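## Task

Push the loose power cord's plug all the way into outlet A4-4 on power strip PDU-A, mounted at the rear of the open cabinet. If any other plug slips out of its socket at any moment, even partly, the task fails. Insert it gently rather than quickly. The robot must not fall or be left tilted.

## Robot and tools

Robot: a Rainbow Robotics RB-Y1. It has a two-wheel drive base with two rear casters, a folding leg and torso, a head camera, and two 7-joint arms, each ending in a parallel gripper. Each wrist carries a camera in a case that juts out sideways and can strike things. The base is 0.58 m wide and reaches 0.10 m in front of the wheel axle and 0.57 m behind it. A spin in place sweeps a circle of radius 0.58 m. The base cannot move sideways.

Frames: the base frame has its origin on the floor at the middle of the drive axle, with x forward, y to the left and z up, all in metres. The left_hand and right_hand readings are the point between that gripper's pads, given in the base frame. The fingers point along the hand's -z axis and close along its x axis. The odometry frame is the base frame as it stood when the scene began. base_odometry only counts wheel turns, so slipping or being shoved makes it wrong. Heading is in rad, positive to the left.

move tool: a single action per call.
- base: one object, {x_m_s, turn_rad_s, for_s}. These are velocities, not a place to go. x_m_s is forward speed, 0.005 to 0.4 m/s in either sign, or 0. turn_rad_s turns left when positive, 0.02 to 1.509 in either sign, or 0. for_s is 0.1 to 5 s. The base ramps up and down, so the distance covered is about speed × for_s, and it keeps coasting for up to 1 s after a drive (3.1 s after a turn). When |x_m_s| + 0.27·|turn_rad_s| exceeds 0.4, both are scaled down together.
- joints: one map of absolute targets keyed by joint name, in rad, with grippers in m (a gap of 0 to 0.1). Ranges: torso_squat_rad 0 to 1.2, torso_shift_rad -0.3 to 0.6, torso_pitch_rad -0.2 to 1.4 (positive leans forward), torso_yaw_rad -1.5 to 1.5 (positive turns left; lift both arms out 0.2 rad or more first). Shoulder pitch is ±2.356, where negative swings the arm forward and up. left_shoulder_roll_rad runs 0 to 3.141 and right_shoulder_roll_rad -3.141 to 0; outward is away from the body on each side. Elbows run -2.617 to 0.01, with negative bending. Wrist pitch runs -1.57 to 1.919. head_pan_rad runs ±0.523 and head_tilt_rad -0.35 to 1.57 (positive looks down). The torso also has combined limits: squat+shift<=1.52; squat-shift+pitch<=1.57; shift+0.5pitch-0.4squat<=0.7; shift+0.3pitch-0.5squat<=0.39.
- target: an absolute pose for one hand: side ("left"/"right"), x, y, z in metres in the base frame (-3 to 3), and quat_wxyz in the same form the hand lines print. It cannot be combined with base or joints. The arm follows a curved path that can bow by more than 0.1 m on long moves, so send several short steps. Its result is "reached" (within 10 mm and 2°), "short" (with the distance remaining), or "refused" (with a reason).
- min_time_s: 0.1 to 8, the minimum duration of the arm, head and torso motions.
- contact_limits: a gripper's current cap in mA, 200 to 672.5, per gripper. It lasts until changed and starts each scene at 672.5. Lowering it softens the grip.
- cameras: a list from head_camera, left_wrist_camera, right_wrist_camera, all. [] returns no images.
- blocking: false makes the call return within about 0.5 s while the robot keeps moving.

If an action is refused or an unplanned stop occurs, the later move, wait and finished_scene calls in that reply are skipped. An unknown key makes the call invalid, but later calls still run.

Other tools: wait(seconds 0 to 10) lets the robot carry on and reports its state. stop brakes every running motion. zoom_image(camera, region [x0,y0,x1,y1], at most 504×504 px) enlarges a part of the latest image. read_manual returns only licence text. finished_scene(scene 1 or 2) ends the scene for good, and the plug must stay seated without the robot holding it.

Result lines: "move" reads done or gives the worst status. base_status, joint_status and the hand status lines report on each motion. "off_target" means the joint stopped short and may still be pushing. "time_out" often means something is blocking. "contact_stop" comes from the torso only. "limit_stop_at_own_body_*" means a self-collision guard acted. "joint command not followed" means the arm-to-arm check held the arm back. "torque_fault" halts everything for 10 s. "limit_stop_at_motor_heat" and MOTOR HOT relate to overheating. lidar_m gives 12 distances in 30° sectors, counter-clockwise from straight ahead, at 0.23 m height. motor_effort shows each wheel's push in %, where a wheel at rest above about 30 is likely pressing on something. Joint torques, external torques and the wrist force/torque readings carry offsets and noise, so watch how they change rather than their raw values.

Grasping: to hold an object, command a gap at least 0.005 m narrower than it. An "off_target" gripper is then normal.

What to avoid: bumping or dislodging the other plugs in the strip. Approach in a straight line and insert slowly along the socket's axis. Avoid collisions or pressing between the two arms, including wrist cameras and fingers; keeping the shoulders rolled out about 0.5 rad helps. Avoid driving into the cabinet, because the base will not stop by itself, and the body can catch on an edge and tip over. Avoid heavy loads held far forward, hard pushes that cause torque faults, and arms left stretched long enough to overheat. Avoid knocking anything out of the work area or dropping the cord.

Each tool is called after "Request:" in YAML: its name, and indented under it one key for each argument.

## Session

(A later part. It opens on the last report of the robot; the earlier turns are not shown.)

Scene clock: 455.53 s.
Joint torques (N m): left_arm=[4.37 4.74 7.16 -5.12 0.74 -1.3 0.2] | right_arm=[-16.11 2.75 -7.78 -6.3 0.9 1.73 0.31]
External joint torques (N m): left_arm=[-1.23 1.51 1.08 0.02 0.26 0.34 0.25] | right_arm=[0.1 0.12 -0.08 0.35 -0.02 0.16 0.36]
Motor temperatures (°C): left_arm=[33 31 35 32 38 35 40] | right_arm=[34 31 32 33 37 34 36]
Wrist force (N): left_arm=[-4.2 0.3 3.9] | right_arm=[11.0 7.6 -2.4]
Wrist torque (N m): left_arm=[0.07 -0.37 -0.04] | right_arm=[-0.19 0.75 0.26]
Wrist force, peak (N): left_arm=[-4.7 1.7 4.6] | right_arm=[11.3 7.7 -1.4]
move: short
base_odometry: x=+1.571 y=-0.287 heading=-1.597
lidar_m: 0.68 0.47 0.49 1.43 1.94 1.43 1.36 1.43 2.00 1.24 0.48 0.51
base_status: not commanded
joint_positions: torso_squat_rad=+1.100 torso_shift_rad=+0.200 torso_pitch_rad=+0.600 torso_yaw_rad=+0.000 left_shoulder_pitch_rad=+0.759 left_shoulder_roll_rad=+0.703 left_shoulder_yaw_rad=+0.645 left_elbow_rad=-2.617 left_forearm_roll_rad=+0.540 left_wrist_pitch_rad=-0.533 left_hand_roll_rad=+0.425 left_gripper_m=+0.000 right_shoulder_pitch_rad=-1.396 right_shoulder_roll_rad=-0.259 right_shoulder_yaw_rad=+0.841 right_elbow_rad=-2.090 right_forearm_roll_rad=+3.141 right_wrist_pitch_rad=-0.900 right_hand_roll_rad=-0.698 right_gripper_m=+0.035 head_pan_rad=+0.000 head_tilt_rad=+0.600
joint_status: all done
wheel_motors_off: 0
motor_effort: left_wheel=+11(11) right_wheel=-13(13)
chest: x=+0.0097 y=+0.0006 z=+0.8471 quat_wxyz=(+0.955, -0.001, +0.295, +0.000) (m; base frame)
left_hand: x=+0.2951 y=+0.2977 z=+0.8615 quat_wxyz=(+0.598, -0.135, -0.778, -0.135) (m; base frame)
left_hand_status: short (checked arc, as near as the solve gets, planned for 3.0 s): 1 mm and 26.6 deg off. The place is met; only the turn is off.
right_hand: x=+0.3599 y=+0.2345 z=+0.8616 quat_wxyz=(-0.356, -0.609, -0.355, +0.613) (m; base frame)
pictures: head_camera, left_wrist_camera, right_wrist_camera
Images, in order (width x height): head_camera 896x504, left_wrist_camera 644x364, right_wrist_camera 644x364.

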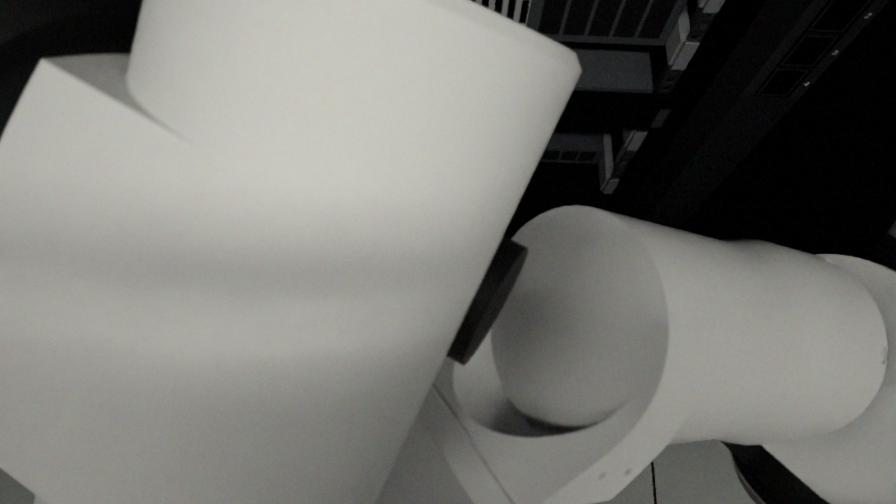

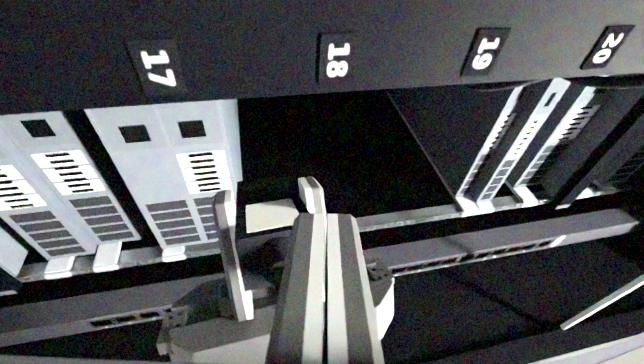

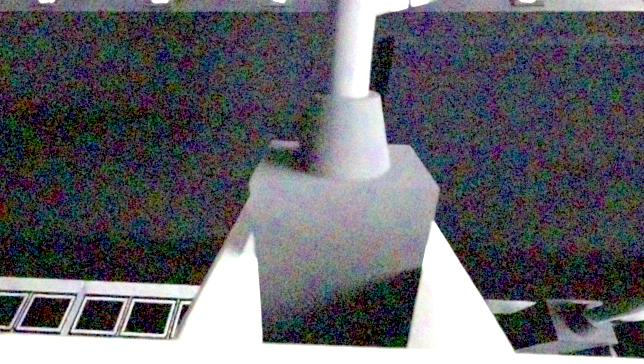

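Request:
move:
  target: {"side":"left","x":0.298,"y":0.292,"z":0.851,"quat_wxyz":[0.598,-0.135,-0.778,-0.135]}
  min_time_s: 2
  cameras: ["left_wrist_camera","right_wrist_camera"]

Request:
move:
  target: {"side":"left","x":0.298,"y":0.28,"z":0.851,"quat_wxyz":[0.598,-0.135,-0.778,-0.135]}
  min_time_s: 2
  cameras: ["left_wrist_camera","right_wrist_camera"]

Scene clock: 466.00 s.
Joint torques (N m): left_arm=[3.96 6.44 3.72 -5.75 -0.48 -1.14 -0.52] | right_arm=[-16.01 3.77 -7.78 -6.67 0.89 2.28 0.18]
External joint torques (N m): left_arm=[-1.46 2.98 -2.22 -0.15 -0.92 0.53 -0.47] | right_arm=[0.2 1.14 -0.07 -0.01 -0.03 0.71 0.24]
Motor temperatures (°C): left_arm=[33 31 35 32 38 35 40] | right_arm=[34 31 32 33 37 34 36]
Wrist force (N): left_arm=[-1.7 5.5 6.0] | right_arm=[13.2 11.0 1.8]
Wrist torque (N m): left_arm=[0.04 -0.39 0.00] | right_arm=[-0.52 0.73 0.45]
Wrist force, peak (N): left_arm=[-1.9 5.3 6.3] | right_arm=[13.5 10.9 1.5]
move: done
base_odometry: x=+1.571 y=-0.287 heading=-1.597
lidar_m: 0.68 0.46 0.49 1.44 1.93 1.43 1.37 1.44 2.00 1.23 0.48 0.52
base_status: not commanded
joint_positions: torso_squat_rad=+1.100 torso_shift_rad=+0.200 torso_pitch_rad=+0.600 torso_yaw_rad=+0.000 left_shoulder_pitch_rad=+0.724 left_shoulder_roll_rad=+0.705 left_shoulder_yaw_rad=+0.586 left_elbow_rad=-2.611 left_forearm_roll_rad=+0.519 left_wrist_pitch_rad=-0.515 left_hand_roll_rad=+0.391 left_gripper_m=+0.000 right_shoulder_pitch_rad=-1.396 right_shoulder_roll_rad=-0.259 right_shoulder_yaw_rad=+0.841 right_elbow_rad=-2.090 right_forearm_roll_rad=+3.141 right_wrist_pitch_rad=-0.900 right_hand_roll_rad=-0.698 right_gripper_m=+0.035 head_pan_rad=+0.000 head_tilt_rad=+0.600
joint_status: all done
wheel_motors_off: 0
motor_effort: left_wheel=+11(11) right_wheel=-12(13)
chest: x=+0.0097 y=+0.0006 z=+0.8471 quat_wxyz=(+0.955, -0.001, +0.295, +0.000) (m; base frame)
left_hand: x=+0.2976 y=+0.2919 z=+0.8514 quat_wxyz=(+0.599, -0.136, -0.777, -0.136) (m; base frame)
left_hand_status: reached (checked arc, planned for 2.0 s): 1 mm and 0.2 deg off.
right_hand: x=+0.3600 y=+0.2344 z=+0.8615 quat_wxyz=(-0.356, -0.609, -0.355, +0.613) (m; base frame)
pictures: left_wrist_camera, right_wrist_camera
Images, in order (width x height): left_wrist_camera 644x364, right_wrist_camera 644x364.

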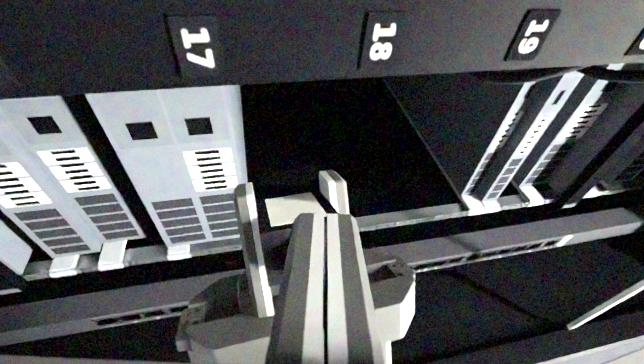

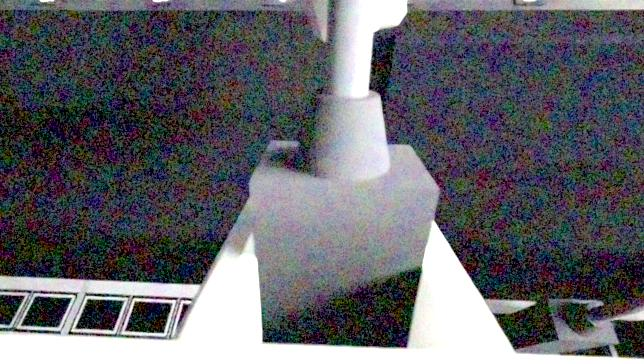

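Scene clock: 468.33 s.
Joint torques (N m): left_arm=[2.25 9.53 2.13 -10.77 -1.79 -1.89 -0.49] | right_arm=[-17.68 10.04 -3.71 -9.02 -0.64 4.09 -0.01]
External joint torques (N m): left_arm=[-2.96 5.89 -3.64 -4.82 -2.21 -0.22 -0.44] | right_arm=[-1.45 7.44 4 -2.36 -1.56 2.52 0.04]
Motor temperatures (°C): left_arm=[33 31 35 32 38 35 40] | right_arm=[34 31 32 33 37 34 36]
Wrist force (N): left_arm=[0.8 15.2 16.2] | right_arm=[13.7 22.3 10.0]
Wrist torque (N m): left_arm=[0.16 -0.48 0.05] | right_arm=[-0.91 0.76 0.43]
Wrist force, peak (N): left_arm=[1.3 17.6 17.9] | right_arm=[15.7 23.7 11.8]
move: done
base_odometry: x=+1.571 y=-0.287 heading=-1.597
lidar_m: 0.69 0.46 0.49 1.43 1.94 1.42 1.37 1.43 2.00 1.23 0.49 0.52
base_status: not commanded
joint_positions: torso_squat_rad=+1.100 torso_shift_rad=+0.200 torso_pitch_rad=+0.600 torso_yaw_rad=+0.000 left_shoulder_pitch_rad=+0.691 left_shoulder_roll_rad=+0.710 left_shoulder_yaw_rad=+0.542 left_elbow_rad=-2.616 left_forearm_roll_rad=+0.500 left_wrist_pitch_rad=-0.516 left_hand_roll_rad=+0.366 left_gripper_m=+0.000 right_shoulder_pitch_rad=-1.396 right_shoulder_roll_rad=-0.260 right_shoulder_yaw_rad=+0.840 right_elbow_rad=-2.089 right_forearm_roll_rad=+3.141 right_wrist_pitch_rad=-0.901 right_hand_roll_rad=-0.698 right_gripper_m=+0.035 head_pan_rad=+0.000 head_tilt_rad=+0.600
joint_status: all done
wheel_motors_off: 0
motor_effort: left_wheel=+11(11) right_wheel=-12(13)
chest: x=+0.0097 y=+0.0006 z=+0.8471 quat_wxyz=(+0.955, -0.001, +0.295, +0.000) (m; base frame)
left_hand: x=+0.2982 y=+0.2814 z=+0.8503 quat_wxyz=(+0.589, -0.143, -0.782, -0.142) (m; base frame)
left_hand_status: reached (checked arc, as near as the solve gets, planned for 2.0 s): 2 mm and 1.6 deg off.
right_hand: x=+0.3611 y=+0.2338 z=+0.8611 quat_wxyz=(-0.356, -0.609, -0.353, +0.614) (m; base frame)
pictures: left_wrist_camera, right_wrist_camera
Images, in order (width x height): left_wrist_camera 644x364, right_wrist_camera 644x364.

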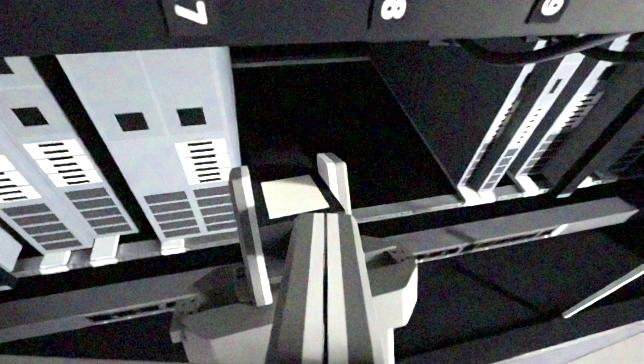

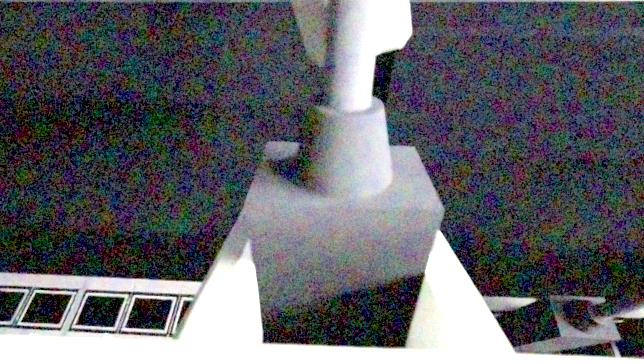

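Request:
move:
  target: {"side":"left","x":0.296,"y":0.27,"z":0.851,"quat_wxyz":[0.589,-0.143,-0.782,-0.142]}
  min_time_s: 2
  cameras: ["left_wrist_camera","right_wrist_camera"]

Request:
move:
  target: {"side":"left","x":0.294,"y":0.26,"z":0.851,"quat_wxyz":[0.589,-0.143,-0.782,-0.142]}
  min_time_s: 2
  cameras: ["left_wrist_camera","right_wrist_camera"]

Scene clock: 475.67 s.
Joint torques (N m): left_arm=[2.19 9.81 2.01 -10.19 -1.99 -1.81 -0.44] | right_arm=[-17.9 10.3 -2.98 -9.45 -1.03 4.43 0.03]
External joint torques (N m): left_arm=[-2.88 6.08 -3.59 -3.98 -2.41 -0.15 -0.39] | right_arm=[-1.67 7.7 4.73 -2.79 -1.95 2.86 0.08]
Motor temperatures (°C): left_arm=[33 31 35 32 38 35 40] | right_arm=[34 31 32 33 37 34 36]
Wrist force (N): left_arm=[1.5 15.6 19.7] | right_arm=[13.0 25.6 10.6]
Wrist torque (N m): left_arm=[0.28 -0.45 -0.01] | right_arm=[-0.97 0.79 0.41]
Wrist force, peak (N): left_arm=[-0.4 17.4 18.9] | right_arm=[17.1 24.5 10.1]
move: done
base_odometry: x=+1.571 y=-0.287 heading=-1.597
lidar_m: 0.68 0.46 0.49 1.43 1.94 1.43 1.37 1.43 2.01 1.23 0.49 0.51
base_status: not commanded
joint_positions: torso_squat_rad=+1.100 torso_shift_rad=+0.200 torso_pitch_rad=+0.600 torso_yaw_rad=+0.000 left_shoulder_pitch_rad=+0.671 left_shoulder_roll_rad=+0.718 left_shoulder_yaw_rad=+0.503 left_elbow_rad=-2.616 left_forearm_roll_rad=+0.478 left_wrist_pitch_rad=-0.537 left_hand_roll_rad=+0.350 left_gripper_m=+0.000 right_shoulder_pitch_rad=-1.396 right_shoulder_roll_rad=-0.260 right_shoulder_yaw_rad=+0.840 right_elbow_rad=-2.089 right_forearm_roll_rad=+3.141 right_wrist_pitch_rad=-0.901 right_hand_roll_rad=-0.698 right_gripper_m=+0.035 head_pan_rad=+0.000 head_tilt_rad=+0.600
joint_status: all done
wheel_motors_off: 0
motor_effort: left_wheel=+11(11) right_wheel=-13(13)
chest: x=+0.0097 y=+0.0006 z=+0.8471 quat_wxyz=(+0.955, -0.001, +0.295, +0.000) (m; base frame)
left_hand: x=+0.2962 y=+0.2713 z=+0.8503 quat_wxyz=(+0.578, -0.152, -0.788, -0.150) (m; base frame)
left_hand_status: reached (checked arc, as near as the solve gets, planned for 2.0 s): 2 mm and 2.0 deg off.
right_hand: x=+0.3613 y=+0.2337 z=+0.8611 quat_wxyz=(-0.356, -0.609, -0.353, +0.614) (m; base frame)
pictures: left_wrist_camera, right_wrist_camera
Images, in order (width x height): left_wrist_camera 644x364, right_wrist_camera 644x364.

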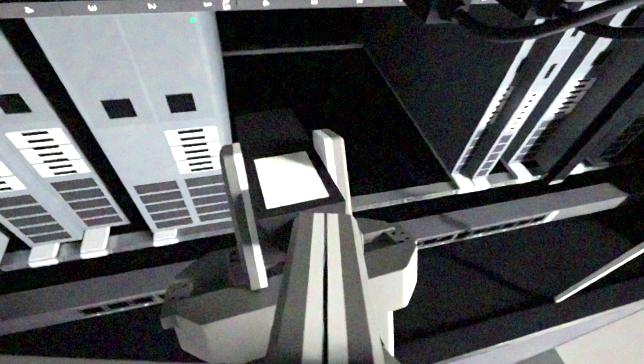

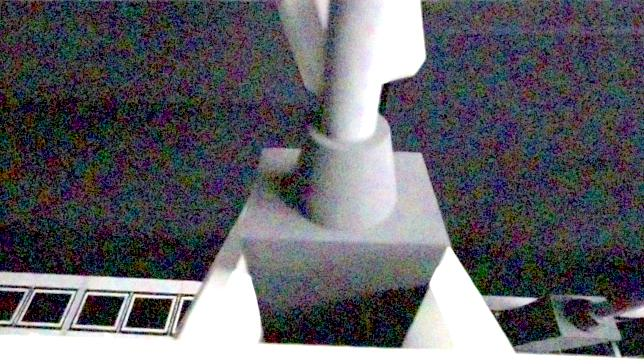

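Scene clock: 475.97 s.
Joint torques (N m): left_arm=[1.83 9.9 2.61 -10.3 -2.09 -1.9 -0.42] | right_arm=[-17.94 10.25 -2.83 -9.49 -0.91 4.39 -0.03]
External joint torques (N m): left_arm=[-3.24 6.17 -2.99 -4.09 -2.52 -0.23 -0.37] | right_arm=[-1.71 7.65 4.89 -2.84 -1.83 2.82 0.02]
Motor temperatures (°C): left_arm=[33 31 35 32 38 35 40] | right_arm=[34 31 32 33 37 34 36]
Wrist force (N): left_arm=[1.5 15.4 19.8] | right_arm=[12.8 25.7 10.5]
Wrist torque (N m): left_arm=[0.29 -0.47 -0.01] | right_arm=[-0.97 0.75 0.41]
Wrist force, peak (N): left_arm=[1.3 15.6 20.0] | right_arm=[13.4 25.9 10.4]
move: refused
base_odometry: x=+1.571 y=-0.287 heading=-1.597
lidar_m: 0.68 0.46 0.49 1.44 1.92 1.43 1.37 1.44 2.00 1.23 0.49 0.51
base_status: not commanded
joint_positions: torso_squat_rad=+1.100 torso_shift_rad=+0.200 torso_pitch_rad=+0.600 torso_yaw_rad=+0.000 left_shoulder_pitch_rad=+0.671 left_shoulder_roll_rad=+0.718 left_shoulder_yaw_rad=+0.503 left_elbow_rad=-2.616 left_forearm_roll_rad=+0.478 left_wrist_pitch_rad=-0.537 left_hand_roll_rad=+0.350 left_gripper_m=+0.000 right_shoulder_pitch_rad=-1.396 right_shoulder_roll_rad=-0.260 right_shoulder_yaw_rad=+0.840 right_elbow_rad=-2.089 right_forearm_roll_rad=+3.141 right_wrist_pitch_rad=-0.901 right_hand_roll_rad=-0.698 right_gripper_m=+0.035 head_pan_rad=+0.000 head_tilt_rad=+0.600
joint_status: not commanded
wheel_motors_off: 0
motor_effort: left_wheel=+11(11) right_wheel=-13(13)
chest: x=+0.0097 y=+0.0006 z=+0.8471 quat_wxyz=(+0.955, -0.001, +0.295, +0.000) (m; base frame)
left_hand: x=+0.2962 y=+0.2713 z=+0.8503 quat_wxyz=(+0.578, -0.152, -0.788, -0.150) (m; base frame)
left_hand_status: refused: the posture found for that pose stands 15 mm from the other arm (limit 20 mm). Nothing moved. The solve starts from where the arm stands: from another posture it may find a clear one.
right_hand: x=+0.3613 y=+0.2337 z=+0.8611 quat_wxyz=(-0.356, -0.609, -0.353, +0.614) (m; base frame)
pictures: left_wrist_camera, right_wrist_camera
Images, in order (width x height): left_wrist_camera 644x364, right_wrist_camera 644x364.

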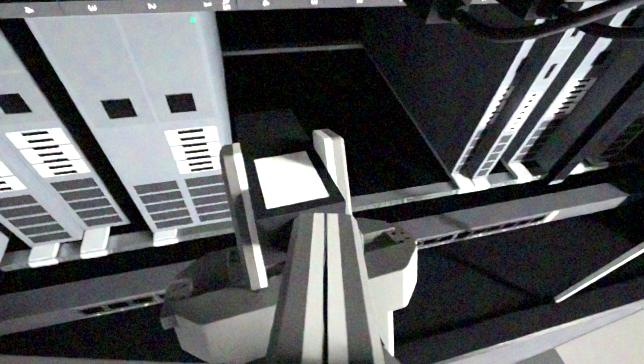

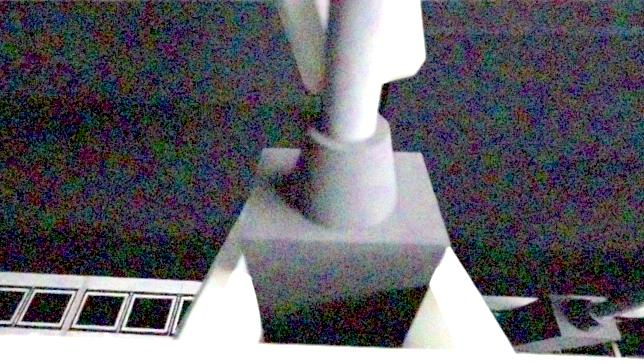

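Request:
move:
  target: {"side":"right","x":0.361,"y":0.241,"z":0.8615,"quat_wxyz":[0.354,0.612,0.354,-0.612]}
  min_time_s: 1.5
  cameras: ["left_wrist_camera","right_wrist_camera"]

Scene clock: 478.97 s.
Joint torques (N m): left_arm=[2.11 10.09 2.3 -10.2 -1.82 -1.88 -0.47] | right_arm=[-18 10.28 -2.82 -9.47 -0.97 4.47 -0.02]
External joint torques (N m): left_arm=[-2.96 6.36 -3.3 -3.99 -2.24 -0.21 -0.42] | right_arm=[-1.76 7.68 4.89 -2.81 -1.89 2.9 0.03]
Motor temperatures (°C): left_arm=[33 31 35 32 38 35 40] | right_arm=[34 31 32 33 37 34 36]
Wrist force (N): left_arm=[1.5 15.7 19.9] | right_arm=[12.9 25.2 10.4]
Wrist torque (N m): left_arm=[0.27 -0.45 0.00] | right_arm=[-0.91 0.76 0.38]
Wrist force, peak (N): left_arm=[1.3 15.8 19.9] | right_arm=[13.3 25.9 10.7]
move: refused
base_odometry: x=+1.571 y=-0.287 heading=-1.597
lidar_m: 0.68 0.46 0.49 1.44 1.93 1.43 1.37 1.43 2.00 1.23 0.49 0.51
base_status: not commanded
joint_positions: torso_squat_rad=+1.100 torso_shift_rad=+0.200 torso_pitch_rad=+0.600 torso_yaw_rad=+0.000 left_shoulder_pitch_rad=+0.671 left_shoulder_roll_rad=+0.718 left_shoulder_yaw_rad=+0.503 left_elbow_rad=-2.616 left_forearm_roll_rad=+0.478 left_wrist_pitch_rad=-0.537 left_hand_roll_rad=+0.350 left_gripper_m=+0.000 right_shoulder_pitch_rad=-1.396 right_shoulder_roll_rad=-0.260 right_shoulder_yaw_rad=+0.840 right_elbow_rad=-2.089 right_forearm_roll_rad=+3.141 right_wrist_pitch_rad=-0.901 right_hand_roll_rad=-0.698 right_gripper_m=+0.035 head_pan_rad=+0.000 head_tilt_rad=+0.600
joint_status: not commanded
wheel_motors_off: 0
motor_effort: left_wheel=+11(11) right_wheel=-12(13)
chest: x=+0.0097 y=+0.0006 z=+0.8471 quat_wxyz=(+0.955, -0.001, +0.295, +0.000) (m; base frame)
left_hand: x=+0.2962 y=+0.2713 z=+0.8503 quat_wxyz=(+0.578, -0.152, -0.788, -0.150) (m; base frame)
right_hand: x=+0.3613 y=+0.2337 z=+0.8611 quat_wxyz=(-0.356, -0.609, -0.353, +0.614) (m; base frame)
right_hand_status: refused: the posture found for that pose stands 19 mm from the other arm (limit 20 mm). Nothing moved. The solve starts from where the arm stands: from another posture it may find a clear one.
pictures: left_wrist_camera, right_wrist_camera
Images, in order (width x height): left_wrist_camera 644x364, right_wrist_camera 644x364.

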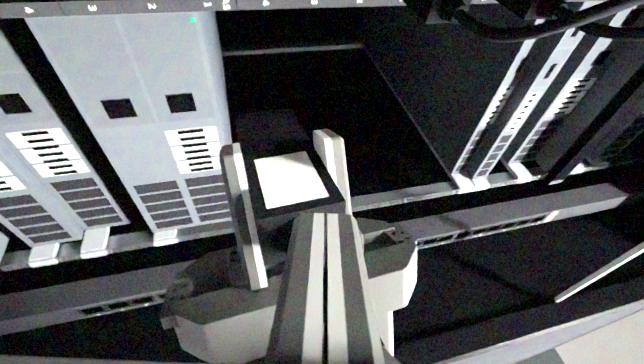

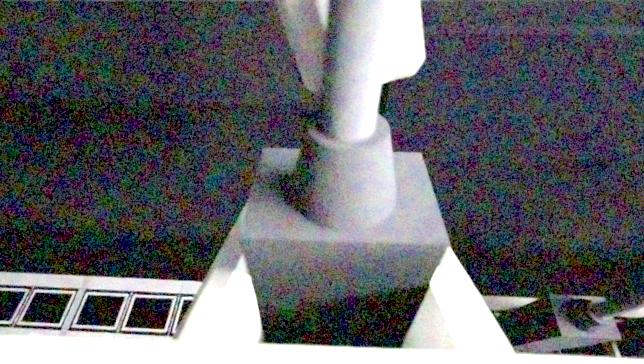

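Request:
move:
  target: {"side":"left","x":0.287,"y":0.265,"z":0.851,"quat_wxyz":[0.578,-0.152,-0.788,-0.150]}
  min_time_s: 2
  cameras: ["left_wrist_camera","right_wrist_camera"]

Scene clock: 481.57 s.
Joint torques (N m): left_arm=[1.76 10.11 2.41 -10.06 -1.96 -1.75 -0.46] | right_arm=[-17.86 10.2 -2.86 -9.57 -0.89 4.4 -0.04]
External joint torques (N m): left_arm=[-3.31 6.38 -3.19 -3.85 -2.38 -0.09 -0.41] | right_arm=[-1.62 7.6 4.85 -2.92 -1.81 2.83 0.02]
Motor temperatures (°C): left_arm=[33 31 35 32 38 35 40] | right_arm=[34 31 32 33 37 34 36]
Wrist force (N): left_arm=[1.2 15.6 19.9] | right_arm=[13.0 25.7 10.3]
Wrist torque (N m): left_arm=[0.27 -0.49 0.00] | right_arm=[-1.00 0.76 0.39]
Wrist force, peak (N): left_arm=[1.3 15.7 20.0] | right_arm=[13.1 26.4 11.1]
move: refused
base_odometry: x=+1.571 y=-0.287 heading=-1.597
lidar_m: 0.68 0.47 0.49 1.43 1.93 1.43 1.37 1.44 2.00 1.22 0.48 0.51
base_status: not commanded
joint_positions: torso_squat_rad=+1.100 torso_shift_rad=+0.200 torso_pitch_rad=+0.600 torso_yaw_rad=+0.000 left_shoulder_pitch_rad=+0.671 left_shoulder_roll_rad=+0.718 left_shoulder_yaw_rad=+0.503 left_elbow_rad=-2.616 left_forearm_roll_rad=+0.478 left_wrist_pitch_rad=-0.537 left_hand_roll_rad=+0.350 left_gripper_m=+0.000 right_shoulder_pitch_rad=-1.396 right_shoulder_roll_rad=-0.260 right_shoulder_yaw_rad=+0.840 right_elbow_rad=-2.089 right_forearm_roll_rad=+3.141 right_wrist_pitch_rad=-0.901 right_hand_roll_rad=-0.698 right_gripper_m=+0.035 head_pan_rad=+0.000 head_tilt_rad=+0.600
joint_status: not commanded
wheel_motors_off: 0
motor_effort: left_wheel=+11(11) right_wheel=-12(13)
chest: x=+0.0097 y=+0.0006 z=+0.8471 quat_wxyz=(+0.955, -0.001, +0.295, +0.000) (m; base frame)
left_hand: x=+0.2962 y=+0.2713 z=+0.8503 quat_wxyz=(+0.578, -0.152, -0.788, -0.150) (m; base frame)
left_hand_status: refused: the posture found for that pose stands 17 mm from the other arm (limit 20 mm). Nothing moved. The solve starts from where the arm stands: from another posture it may find a clear one.
right_hand: x=+0.3613 y=+0.2337 z=+0.8611 quat_wxyz=(-0.356, -0.609, -0.353, +0.614) (m; base frame)
pictures: left_wrist_camera, right_wrist_camera
Images, in order (width x height): left_wrist_camera 644x364, right_wrist_camera 644x364.

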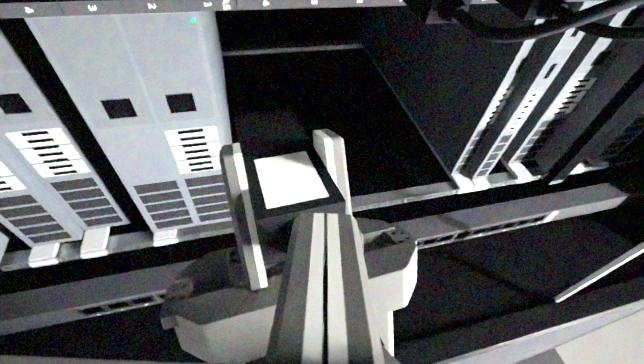

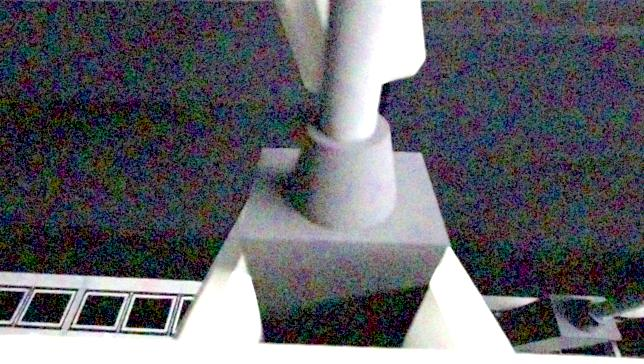

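Request:
move:
  target: {"side":"left","x":0.298,"y":0.29,"z":0.853,"quat_wxyz":[0.578,-0.240,-0.736,-0.256]}
  min_time_s: 2
  cameras: ["left_wrist_camera"]

Request:
move:
  target: {"side":"left","x":0.298,"y":0.272,"z":0.853,"quat_wxyz":[0.578,-0.240,-0.736,-0.256]}
  min_time_s: 2
  cameras: ["left_wrist_camera","right_wrist_camera"]

Scene clock: 496.47 s.
Joint torques (N m): left_arm=[4.76 3.44 8.6 -2.31 0.78 -1.79 0.33] | right_arm=[-17.1 3.98 -5.69 -6.9 0.8 1.92 0.05]
External joint torques (N m): left_arm=[1.07 0.93 1.25 0.77 -0.16 -0.38 0.38] | right_arm=[-0.89 1.35 2.02 -0.24 -0.12 0.35 0.1]
Motor temperatures (°C): left_arm=[33 31 35 32 38 35 40] | right_arm=[34 31 32 33 37 34 36]
Wrist force (N): left_arm=[-4.5 0.0 2.9] | right_arm=[10.9 6.2 -2.3]
Wrist torque (N m): left_arm=[0.11 -0.35 -0.06] | right_arm=[-0.13 0.77 0.29]
Wrist force, peak (N): left_arm=[1.4 15.7 20.0] | right_arm=[12.9 25.9 10.8]
move: done
base_odometry: x=+1.571 y=-0.287 heading=-1.597
lidar_m: 0.69 0.47 0.49 1.43 1.93 1.43 1.38 1.44 2.01 1.23 0.49 0.51
base_status: not commanded
joint_positions: torso_squat_rad=+1.100 torso_shift_rad=+0.200 torso_pitch_rad=+0.600 torso_yaw_rad=+0.000 left_shoulder_pitch_rad=+0.825 left_shoulder_roll_rad=+1.011 left_shoulder_yaw_rad=+0.743 left_elbow_rad=-2.394 left_forearm_roll_rad=+0.447 left_wrist_pitch_rad=-0.819 left_hand_roll_rad=+0.612 left_gripper_m=+0.000 right_shoulder_pitch_rad=-1.396 right_shoulder_roll_rad=-0.259 right_shoulder_yaw_rad=+0.840 right_elbow_rad=-2.089 right_forearm_roll_rad=+3.141 right_wrist_pitch_rad=-0.900 right_hand_roll_rad=-0.698 right_gripper_m=+0.035 head_pan_rad=+0.000 head_tilt_rad=+0.600
joint_status: all done
wheel_motors_off: 0
motor_effort: left_wheel=+11(11) right_wheel=-13(13)
chest: x=+0.0097 y=+0.0006 z=+0.8471 quat_wxyz=(+0.955, -0.001, +0.295, +0.000) (m; base frame)
left_hand: x=+0.2977 y=+0.2892 z=+0.8533 quat_wxyz=(+0.580, -0.237, -0.738, -0.251) (m; base frame)
left_hand_status: reached (checked arc, planned for 2.0 s): 1 mm and 0.7 deg off.
right_hand: x=+0.3602 y=+0.2343 z=+0.8616 quat_wxyz=(-0.356, -0.609, -0.355, +0.613) (m; base frame)
pictures: left_wrist_camera
Images, in order (width x height): left_wrist_camera 644x364.

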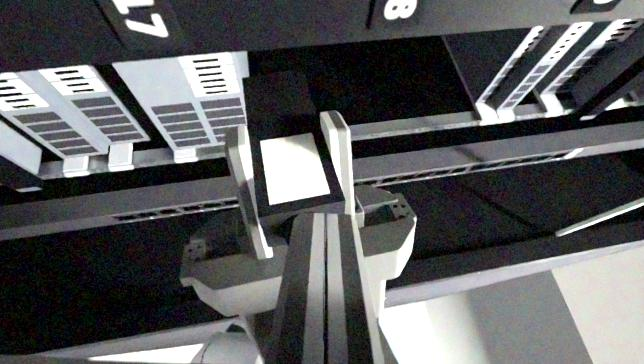

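Scene clock: 498.80 s.
Joint torques (N m): left_arm=[0.11 8.17 5.56 -10.97 -1.19 -2.6 -0.34] | right_arm=[-17.19 8.16 -3.95 -6.41 -0.37 3.13 -0.01]
External joint torques (N m): left_arm=[-3.41 5.55 -1.52 -7.53 -2.06 -1.14 -0.29] | right_arm=[-0.96 5.55 3.76 0.24 -1.29 1.55 0.04]
Motor temperatures (°C): left_arm=[33 31 35 32 38 35 40] | right_arm=[34 31 32 33 37 34 36]
Wrist force (N): left_arm=[-2.5 14.9 20.9] | right_arm=[11.3 22.0 15.4]
Wrist torque (N m): left_arm=[0.38 -0.37 -0.09] | right_arm=[-1.11 0.71 0.36]
Wrist force, peak (N): left_arm=[-2.6 15.1 20.9] | right_arm=[11.8 22.0 15.6]
move: done
base_odometry: x=+1.571 y=-0.287 heading=-1.597
lidar_m: 0.68 0.46 0.48 1.44 1.94 1.42 1.37 1.44 2.00 1.23 0.48 0.51
base_status: not commanded
joint_positions: torso_squat_rad=+1.100 torso_shift_rad=+0.200 torso_pitch_rad=+0.600 torso_yaw_rad=+0.000 left_shoulder_pitch_rad=+0.806 left_shoulder_roll_rad=+1.011 left_shoulder_yaw_rad=+0.720 left_elbow_rad=-2.443 left_forearm_roll_rad=+0.449 left_wrist_pitch_rad=-0.768 left_hand_roll_rad=+0.580 left_gripper_m=+0.000 right_shoulder_pitch_rad=-1.396 right_shoulder_roll_rad=-0.260 right_shoulder_yaw_rad=+0.840 right_elbow_rad=-2.090 right_forearm_roll_rad=+3.141 right_wrist_pitch_rad=-0.901 right_hand_roll_rad=-0.698 right_gripper_m=+0.035 head_pan_rad=+0.000 head_tilt_rad=+0.600
joint_status: all done
wheel_motors_off: 0
motor_effort: left_wheel=+11(11) right_wheel=-12(13)
chest: x=+0.0097 y=+0.0006 z=+0.8471 quat_wxyz=(+0.955, -0.001, +0.295, +0.000) (m; base frame)
left_hand: x=+0.2982 y=+0.2732 z=+0.8526 quat_wxyz=(+0.579, -0.239, -0.736, -0.255) (m; base frame)
left_hand_status: reached (checked arc, planned for 2.0 s): 1 mm and 0.2 deg off.
right_hand: x=+0.3607 y=+0.2339 z=+0.8615 quat_wxyz=(-0.356, -0.609, -0.354, +0.614) (m; base frame)
pictures: left_wrist_camera, right_wrist_camera
Images, in order (width x height): left_wrist_camera 644x364, right_wrist_camera 644x364.

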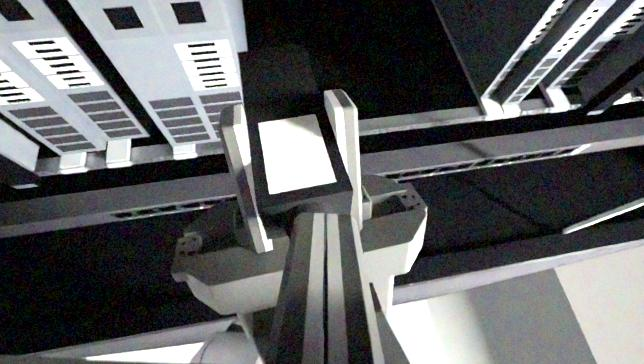

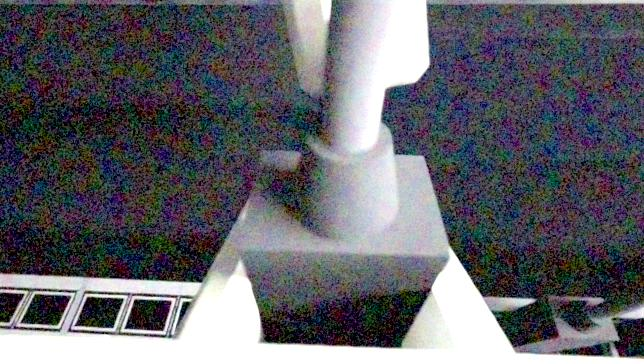

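Request:
move:
  target: {"side":"left","x":0.298,"y":0.264,"z":0.853,"quat_wxyz":[0.578,-0.240,-0.736,-0.256]}
  min_time_s: 1.5
  cameras: ["left_wrist_camera","right_wrist_camera"]

Request:
move:
  target: {"side":"left","x":0.298,"y":0.258,"z":0.853,"quat_wxyz":[0.578,-0.240,-0.736,-0.256]}
  min_time_s: 1.5
  cameras: ["left_wrist_camera","right_wrist_camera"]

Scene clock: 502.80 s.
Joint torques (N m): left_arm=[0.06 8.64 5.4 -11.17 -1.18 -2.81 -0.4] | right_arm=[-16.96 8.08 -3.94 -6.44 -0.42 3.07 -0.07]
External joint torques (N m): left_arm=[-3.47 6.02 -1.67 -7.73 -2.05 -1.36 -0.35] | right_arm=[-0.74 5.48 3.77 0.21 -1.34 1.5 -0.02]
Motor temperatures (°C): left_arm=[33 31 35 33 38 35 40] | right_arm=[34 31 32 33 37 34 36]
Wrist force (N): left_arm=[-2.6 15.0 20.7] | right_arm=[11.5 22.4 14.8]
Wrist torque (N m): left_arm=[0.37 -0.37 -0.08] | right_arm=[-1.20 0.73 0.33]
Wrist force, peak (N): left_arm=[-2.5 15.0 20.9] | right_arm=[12.1 22.6 15.1]
move: refused
base_odometry: x=+1.571 y=-0.287 heading=-1.597
lidar_m: 0.68 0.47 0.48 1.43 1.93 1.43 1.37 1.44 2.00 1.23 0.49 0.52
base_status: not commanded
joint_positions: torso_squat_rad=+1.100 torso_shift_rad=+0.200 torso_pitch_rad=+0.600 torso_yaw_rad=+0.000 left_shoulder_pitch_rad=+0.806 left_shoulder_roll_rad=+1.011 left_shoulder_yaw_rad=+0.720 left_elbow_rad=-2.443 left_forearm_roll_rad=+0.449 left_wrist_pitch_rad=-0.768 left_hand_roll_rad=+0.580 left_gripper_m=+0.000 right_shoulder_pitch_rad=-1.396 right_shoulder_roll_rad=-0.260 right_shoulder_yaw_rad=+0.840 right_elbow_rad=-2.090 right_forearm_roll_rad=+3.141 right_wrist_pitch_rad=-0.901 right_hand_roll_rad=-0.698 right_gripper_m=+0.035 head_pan_rad=+0.000 head_tilt_rad=+0.600
joint_status: not commanded
wheel_motors_off: 0
motor_effort: left_wheel=+11(11) right_wheel=-12(13)
chest: x=+0.0097 y=+0.0006 z=+0.8471 quat_wxyz=(+0.955, -0.001, +0.295, +0.000) (m; base frame)
left_hand: x=+0.2982 y=+0.2732 z=+0.8526 quat_wxyz=(+0.579, -0.239, -0.736, -0.255) (m; base frame)
left_hand_status: refused: the posture found for that pose stands 18 mm from the other arm (limit 20 mm). Nothing moved. The solve starts from where the arm stands: from another posture it may find a clear one.
right_hand: x=+0.3607 y=+0.2339 z=+0.8615 quat_wxyz=(-0.356, -0.609, -0.354, +0.614) (m; base frame)
pictures: left_wrist_camera, right_wrist_camera
Images, in order (width x height): left_wrist_camera 644x364, right_wrist_camera 644x364.

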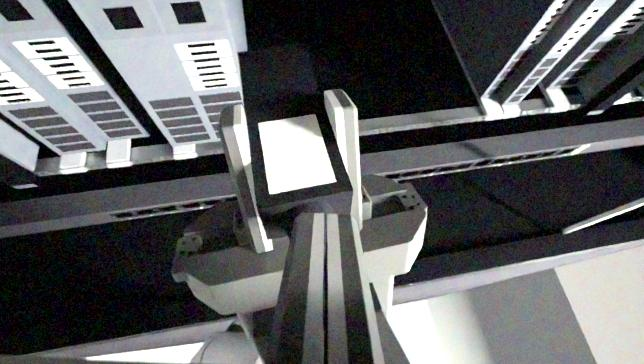

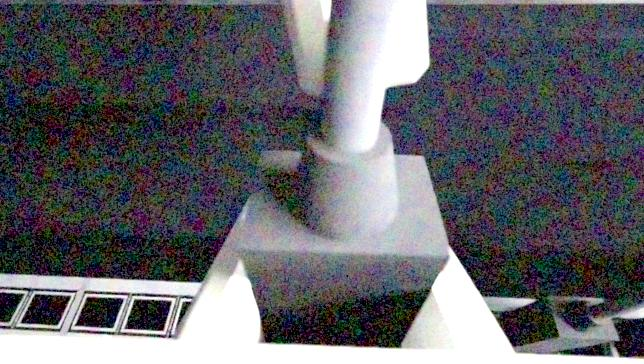

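not run: a stop that you did not command came earlier in this reply.

Request:
move:
  base: {"x_m_s":-0.1,"for_s":0.6}
  cameras: []

Request:
move:
  target: {"side":"left","x":0.306,"y":0.285,"z":0.853,"quat_wxyz":[0.53,-0.34,-0.68,-0.37]}
  min_time_s: 2
  cameras: ["left_wrist_camera"]

Request:
move:
  target: {"side":"left","x":0.306,"y":0.268,"z":0.853,"quat_wxyz":[0.53,-0.34,-0.68,-0.37]}
  min_time_s: 2
  cameras: ["left_wrist_camera","right_wrist_camera"]

Scene clock: 513.73 s.
Joint torques (N m): left_arm=[0.73 8.63 5.87 -10.88 -1.35 -3 -0.5] | right_arm=[-17.15 8.29 -3.36 -6.58 -0.45 3.15 0]
External joint torques (N m): left_arm=[-2.79 6.01 -1.21 -7.44 -2.22 -1.55 -0.45] | right_arm=[-0.93 5.68 4.35 0.08 -1.37 1.57 0.05]
Motor temperatures (°C): left_arm=[33 31 35 33 38 35 40] | right_arm=[34 31 32 33 37 34 36]
Wrist force (N): left_arm=[-2.9 14.9 19.9] | right_arm=[11.2 20.5 15.4]
Wrist torque (N m): left_arm=[0.42 -0.35 -0.08] | right_arm=[-1.08 0.71 0.27]
Wrist force, peak (N): left_arm=[-2.5 15.1 20.9] | right_arm=[11.6 22.4 15.4]
move: done
base_odometry: x=+1.572 y=-0.227 heading=-1.596
lidar_m: 0.74 0.51 0.57 1.70 1.85 1.37 1.31 1.37 1.91 1.44 0.53 0.53
base_status: done (sent for 0.6 of 0.6 s)
joint_positions: torso_squat_rad=+1.100 torso_shift_rad=+0.200 torso_pitch_rad=+0.600 torso_yaw_rad=+0.000 left_shoulder_pitch_rad=+0.806 left_shoulder_roll_rad=+1.011 left_shoulder_yaw_rad=+0.720 left_elbow_rad=-2.443 left_forearm_roll_rad=+0.449 left_wrist_pitch_rad=-0.768 left_hand_roll_rad=+0.580 left_gripper_m=+0.000 right_shoulder_pitch_rad=-1.396 right_shoulder_roll_rad=-0.260 right_shoulder_yaw_rad=+0.840 right_elbow_rad=-2.090 right_forearm_roll_rad=+3.141 right_wrist_pitch_rad=-0.901 right_hand_roll_rad=-0.698 right_gripper_m=+0.035 head_pan_rad=+0.000 head_tilt_rad=+0.600
joint_status: not commanded
wheel_motors_off: 0
motor_effort: left_wheel=+9(26) right_wheel=-12(29)
chest: x=+0.0097 y=+0.0006 z=+0.8471 quat_wxyz=(+0.955, -0.001, +0.295, +0.000) (m; base frame)
left_hand: x=+0.2982 y=+0.2732 z=+0.8526 quat_wxyz=(+0.579, -0.239, -0.736, -0.255) (m; base frame)
right_hand: x=+0.3608 y=+0.2339 z=+0.8615 quat_wxyz=(-0.356, -0.610, -0.354, +0.614) (m; base frame)
pictures: none
No camera images: "cameras" was empty.

Scene clock: 516.07 s.
Joint torques (N m): left_arm=[-0.26 3.57 9.51 -0.34 1.38 -1.45 0.37] | right_arm=[-14.13 2.37 -5.27 -5.92 0.69 1.38 0.1]
External joint torques (N m): left_arm=[-0.8 1.32 1.1 0.92 0.01 -0.3 0.42] | right_arm=[2.09 -0.26 2.44 0.73 -0.23 -0.2 0.15]
Motor temperatures (°C): left_arm=[33 31 35 33 38 35 40] | right_arm=[34 31 32 33 37 34 36]
Wrist force (N): left_arm=[-4.7 -0.3 2.7] | right_arm=[11.0 6.2 -2.4]
Wrist torque (N m): left_arm=[0.12 -0.37 -0.05] | right_arm=[-0.14 0.78 0.26]
Wrist force, peak (N): left_arm=[-17.8 15.9 11.7] | right_arm=[11.0 20.6 15.1]
move: done
base_odometry: x=+1.572 y=-0.227 heading=-1.596
lidar_m: 0.74 0.51 0.57 1.70 1.84 1.37 1.31 1.37 1.91 1.43 0.55 0.52
base_status: not commanded
joint_positions: torso_squat_rad=+1.100 torso_shift_rad=+0.200 torso_pitch_rad=+0.600 torso_yaw_rad=+0.000 left_shoulder_pitch_rad=+0.803 left_shoulder_roll_rad=+1.295 left_shoulder_yaw_rad=+0.813 left_elbow_rad=-2.131 left_forearm_roll_rad=+0.352 left_wrist_pitch_rad=-1.099 left_hand_roll_rad=+0.773 left_gripper_m=+0.000 right_shoulder_pitch_rad=-1.397 right_shoulder_roll_rad=-0.258 right_shoulder_yaw_rad=+0.840 right_elbow_rad=-2.090 right_forearm_roll_rad=+3.141 right_wrist_pitch_rad=-0.900 right_hand_roll_rad=-0.698 right_gripper_m=+0.035 head_pan_rad=+0.000 head_tilt_rad=+0.600
joint_status: all done
wheel_motors_off: 0
motor_effort: left_wheel=+10(10) right_wheel=-11(12)
chest: x=+0.0097 y=+0.0006 z=+0.8471 quat_wxyz=(+0.955, -0.001, +0.295, +0.000) (m; base frame)
left_hand: x=+0.3055 y=+0.2850 z=+0.8530 quat_wxyz=(+0.537, -0.335, -0.682, -0.367) (m; base frame)
left_hand_status: reached (checked arc, planned for 2.0 s): 1 mm and 0.9 deg off.
right_hand: x=+0.3599 y=+0.2344 z=+0.8621 quat_wxyz=(-0.356, -0.609, -0.355, +0.613) (m; base frame)
pictures: left_wrist_camera
Images, in order (width x height): left_wrist_camera 644x364.

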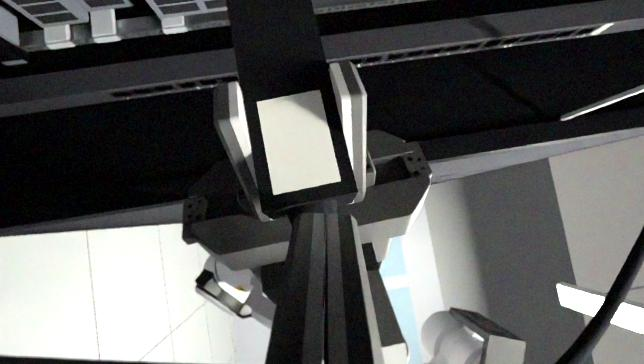

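Scene clock: 516.37 s.
Joint torques (N m): left_arm=[-0.62 3.48 9.43 -0.53 1.45 -1.19 0.3] | right_arm=[-14.08 2.45 -5.35 -6 0.65 1.42 0.05]
External joint torques (N m): left_arm=[-1.17 1.22 1.02 0.72 0.07 -0.04 0.35] | right_arm=[2.13 -0.18 2.36 0.64 -0.27 -0.15 0.1]
Motor temperatures (°C): left_arm=[33 31 35 33 38 35 40] | right_arm=[34 31 32 33 37 34 36]
Wrist force (N): left_arm=[-4.9 -0.3 2.8] | right_arm=[10.6 6.4 -2.2]
Wrist torque (N m): left_arm=[0.13 -0.40 -0.05] | right_arm=[-0.18 0.68 0.27]
Wrist force, peak (N): left_arm=[-4.9 -0.3 2.8] | right_arm=[11.0 6.7 -2.5]
move: refused
base_odometry: x=+1.572 y=-0.227 heading=-1.596
lidar_m: 0.74 0.51 0.57 1.70 1.85 1.37 1.31 1.37 1.91 1.44 0.54 0.53
base_status: not commanded
joint_positions: torso_squat_rad=+1.100 torso_shift_rad=+0.200 torso_pitch_rad=+0.600 torso_yaw_rad=+0.000 left_shoulder_pitch_rad=+0.803 left_shoulder_roll_rad=+1.295 left_shoulder_yaw_rad=+0.813 left_elbow_rad=-2.131 left_forearm_roll_rad=+0.352 left_wrist_pitch_rad=-1.099 left_hand_roll_rad=+0.773 left_gripper_m=+0.000 right_shoulder_pitch_rad=-1.397 right_shoulder_roll_rad=-0.258 right_shoulder_yaw_rad=+0.840 right_elbow_rad=-2.090 right_forearm_roll_rad=+3.141 right_wrist_pitch_rad=-0.900 right_hand_roll_rad=-0.698 right_gripper_m=+0.035 head_pan_rad=+0.000 head_tilt_rad=+0.600
joint_status: not commanded
wheel_motors_off: 0
motor_effort: left_wheel=+10(10) right_wheel=-12(12)
chest: x=+0.0097 y=+0.0006 z=+0.8471 quat_wxyz=(+0.955, -0.001, +0.295, +0.000) (m; base frame)
left_hand: x=+0.3055 y=+0.2850 z=+0.8530 quat_wxyz=(+0.537, -0.335, -0.682, -0.367) (m; base frame)
left_hand_status: refused: the posture found for that pose stands 19 mm from the other arm (limit 20 mm). Nothing moved. The solve starts from where the arm stands: from another posture it may find a clear one.
right_hand: x=+0.3599 y=+0.2344 z=+0.8621 quat_wxyz=(-0.356, -0.609, -0.355, +0.613) (m; base frame)
pictures: left_wrist_camera, right_wrist_camera
Images, in order (width x height): left_wrist_camera 644x364, right_wrist_camera 644x364.

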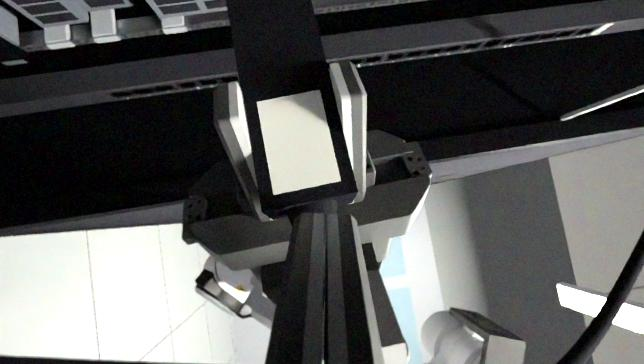

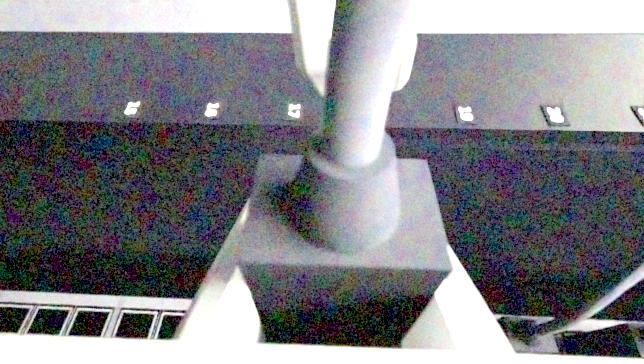

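Request:
move:
  target: {"side":"left","x":0.26,"y":0.31,"z":0.853,"quat_wxyz":[0.578,-0.240,-0.736,-0.256]}
  min_time_s: 2
  cameras: []

Request:
move:
  joints: {"left_shoulder_pitch_rad":1.467,"left_shoulder_roll_rad":0.273,"left_shoulder_yaw_rad":0.058,"left_elbow_rad":-2.591,"left_forearm_roll_rad":0.103,"left_wrist_pitch_rad":-1.101,"left_hand_roll_rad":0.222,"left_gripper_m":0.1}
  min_time_s: 3
  cameras: ["left_wrist_camera","right_wrist_camera"]

Request:
zoom_image:
  camera: "left_wrist_camera"
  region: [200, 20, 504, 200]

Scene clock: 523.63 s.
Joint torques (N m): left_arm=[6.49 0.59 6.27 -2.8 1.44 -1.3 -0.4] | right_arm=[-14.29 2.39 -5.43 -6.04 0.6 1.45 0.11]
External joint torques (N m): left_arm=[1.02 -0.85 -0.87 -0.28 0.3 0.06 -0.34] | right_arm=[1.92 -0.23 2.28 0.61 -0.31 -0.12 0.16]
Motor temperatures (°C): left_arm=[33 31 35 32 38 35 40] | right_arm=[33 31 32 33 37 34 36]
Wrist force (N): left_arm=[-4.7 0.0 3.0] | right_arm=[11.4 6.7 -2.3]
Wrist torque (N m): left_arm=[0.10 -0.37 -0.06] | right_arm=[-0.22 0.83 0.28]
Wrist force, peak (N): left_arm=[-5.0 -0.2 2.9] | right_arm=[11.4 6.8 -2.6]
move: done
base_odometry: x=+1.572 y=-0.227 heading=-1.596
lidar_m: 0.74 0.50 0.58 1.69 1.85 1.37 1.31 1.37 1.91 1.43 0.54 0.52
base_status: not commanded
joint_positions: torso_squat_rad=+1.100 torso_shift_rad=+0.200 torso_pitch_rad=+0.600 torso_yaw_rad=+0.000 left_shoulder_pitch_rad=+0.954 left_shoulder_roll_rad=+0.933 left_shoulder_yaw_rad=+0.768 left_elbow_rad=-2.340 left_forearm_roll_rad=+0.385 left_wrist_pitch_rad=-1.013 left_hand_roll_rad=+0.658 left_gripper_m=+0.000 right_shoulder_pitch_rad=-1.397 right_shoulder_roll_rad=-0.258 right_shoulder_yaw_rad=+0.840 right_elbow_rad=-2.090 right_forearm_roll_rad=+3.141 right_wrist_pitch_rad=-0.900 right_hand_roll_rad=-0.698 right_gripper_m=+0.035 head_pan_rad=+0.000 head_tilt_rad=+0.600
joint_status: all done
wheel_motors_off: 0
motor_effort: left_wheel=+9(10) right_wheel=-11(12)
chest: x=+0.0097 y=+0.0006 z=+0.8471 quat_wxyz=(+0.955, -0.001, +0.295, +0.000) (m; base frame)
left_hand: x=+0.2601 y=+0.3100 z=+0.8531 quat_wxyz=(+0.578, -0.240, -0.736, -0.256) (m; base frame)
left_hand_status: reached (checked arc, planned for 2.0 s): 0 mm and 0.0 deg off.
right_hand: x=+0.3600 y=+0.2344 z=+0.8621 quat_wxyz=(-0.356, -0.609, -0.355, +0.613) (m; base frame)
pictures: none
No camera images: "cameras" was empty.

Scene clock: 526.93 s.
Joint torques (N m): left_arm=[11.4 1.34 0.98 -4.64 0.55 -2.07 -0.25] | right_arm=[-14.29 2.65 -5.27 -6.02 0.73 1.44 0.07]
External joint torques (N m): left_arm=[0.7 -1.35 -1.45 -0.07 -0.01 -0.25 -0.19] | right_arm=[1.93 0.03 2.44 0.63 -0.19 -0.14 0.13]
Motor temperatures (°C): left_arm=[33 31 35 32 38 35 40] | right_arm=[33 31 32 33 37 34 36]
Wrist force (N): left_arm=[-4.9 0.0 2.1] | right_arm=[11.4 6.5 -2.5]
Wrist torque (N m): left_arm=[0.10 -0.39 -0.06] | right_arm=[-0.17 0.80 0.27]
Wrist force, peak (N): left_arm=[-5.1 0.4 2.6] | right_arm=[11.2 6.9 -2.5]
move: done
base_odometry: x=+1.572 y=-0.227 heading=-1.596
lidar_m: 0.74 0.50 0.57 1.70 1.84 1.37 1.31 1.37 1.91 1.43 0.54 0.53
base_status: not commanded
joint_positions: torso_squat_rad=+1.100 torso_shift_rad=+0.200 torso_pitch_rad=+0.600 torso_yaw_rad=+0.000 left_shoulder_pitch_rad=+1.467 left_shoulder_roll_rad=+0.273 left_shoulder_yaw_rad=+0.058 left_elbow_rad=-2.591 left_forearm_roll_rad=+0.103 left_wrist_pitch_rad=-1.101 left_hand_roll_rad=+0.222 left_gripper_m=+0.099 right_shoulder_pitch_rad=-1.397 right_shoulder_roll_rad=-0.258 right_shoulder_yaw_rad=+0.840 right_elbow_rad=-2.090 right_forearm_roll_rad=+3.141 right_wrist_pitch_rad=-0.900 right_hand_roll_rad=-0.698 right_gripper_m=+0.035 head_pan_rad=+0.000 head_tilt_rad=+0.600
joint_status: all done
wheel_motors_off: 0
motor_effort: left_wheel=+10(10) right_wheel=-11(12)
chest: x=+0.0097 y=+0.0006 z=+0.8471 quat_wxyz=(+0.955, -0.001, +0.295, +0.000) (m; base frame)
left_hand: x=+0.1352 y=+0.2726 z=+0.8066 quat_wxyz=(+0.681, +0.004, -0.730, -0.065) (m; base frame)
right_hand: x=+0.3600 y=+0.2344 z=+0.8621 quat_wxyz=(-0.356, -0.609, -0.355, +0.613) (m; base frame)
pictures: left_wrist_camera, right_wrist_camera
Images, in order (width x height): left_wrist_camera 644x364, right_wrist_camera 644x364.

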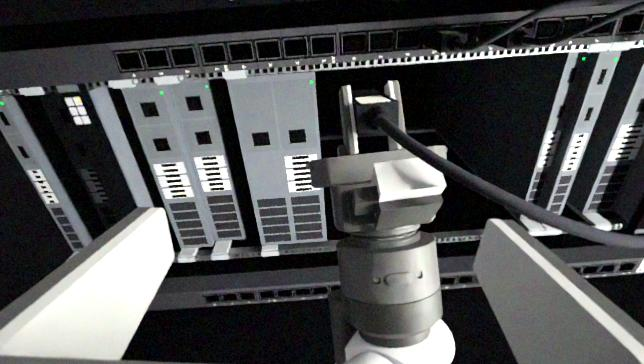

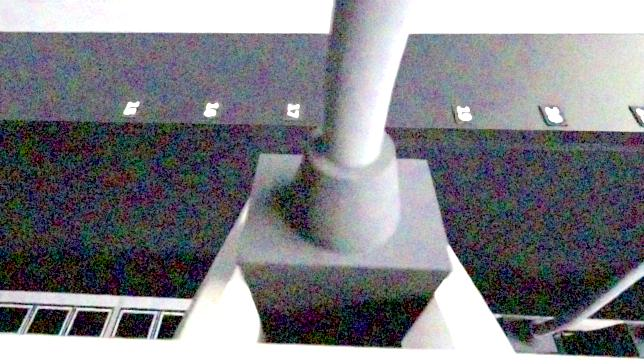

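Scaled by 1.658 from the camera's 644x364 image, which has a finer 1265x715 frame.

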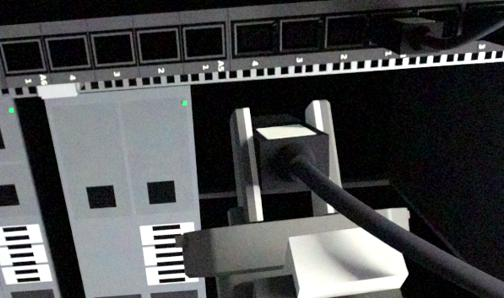

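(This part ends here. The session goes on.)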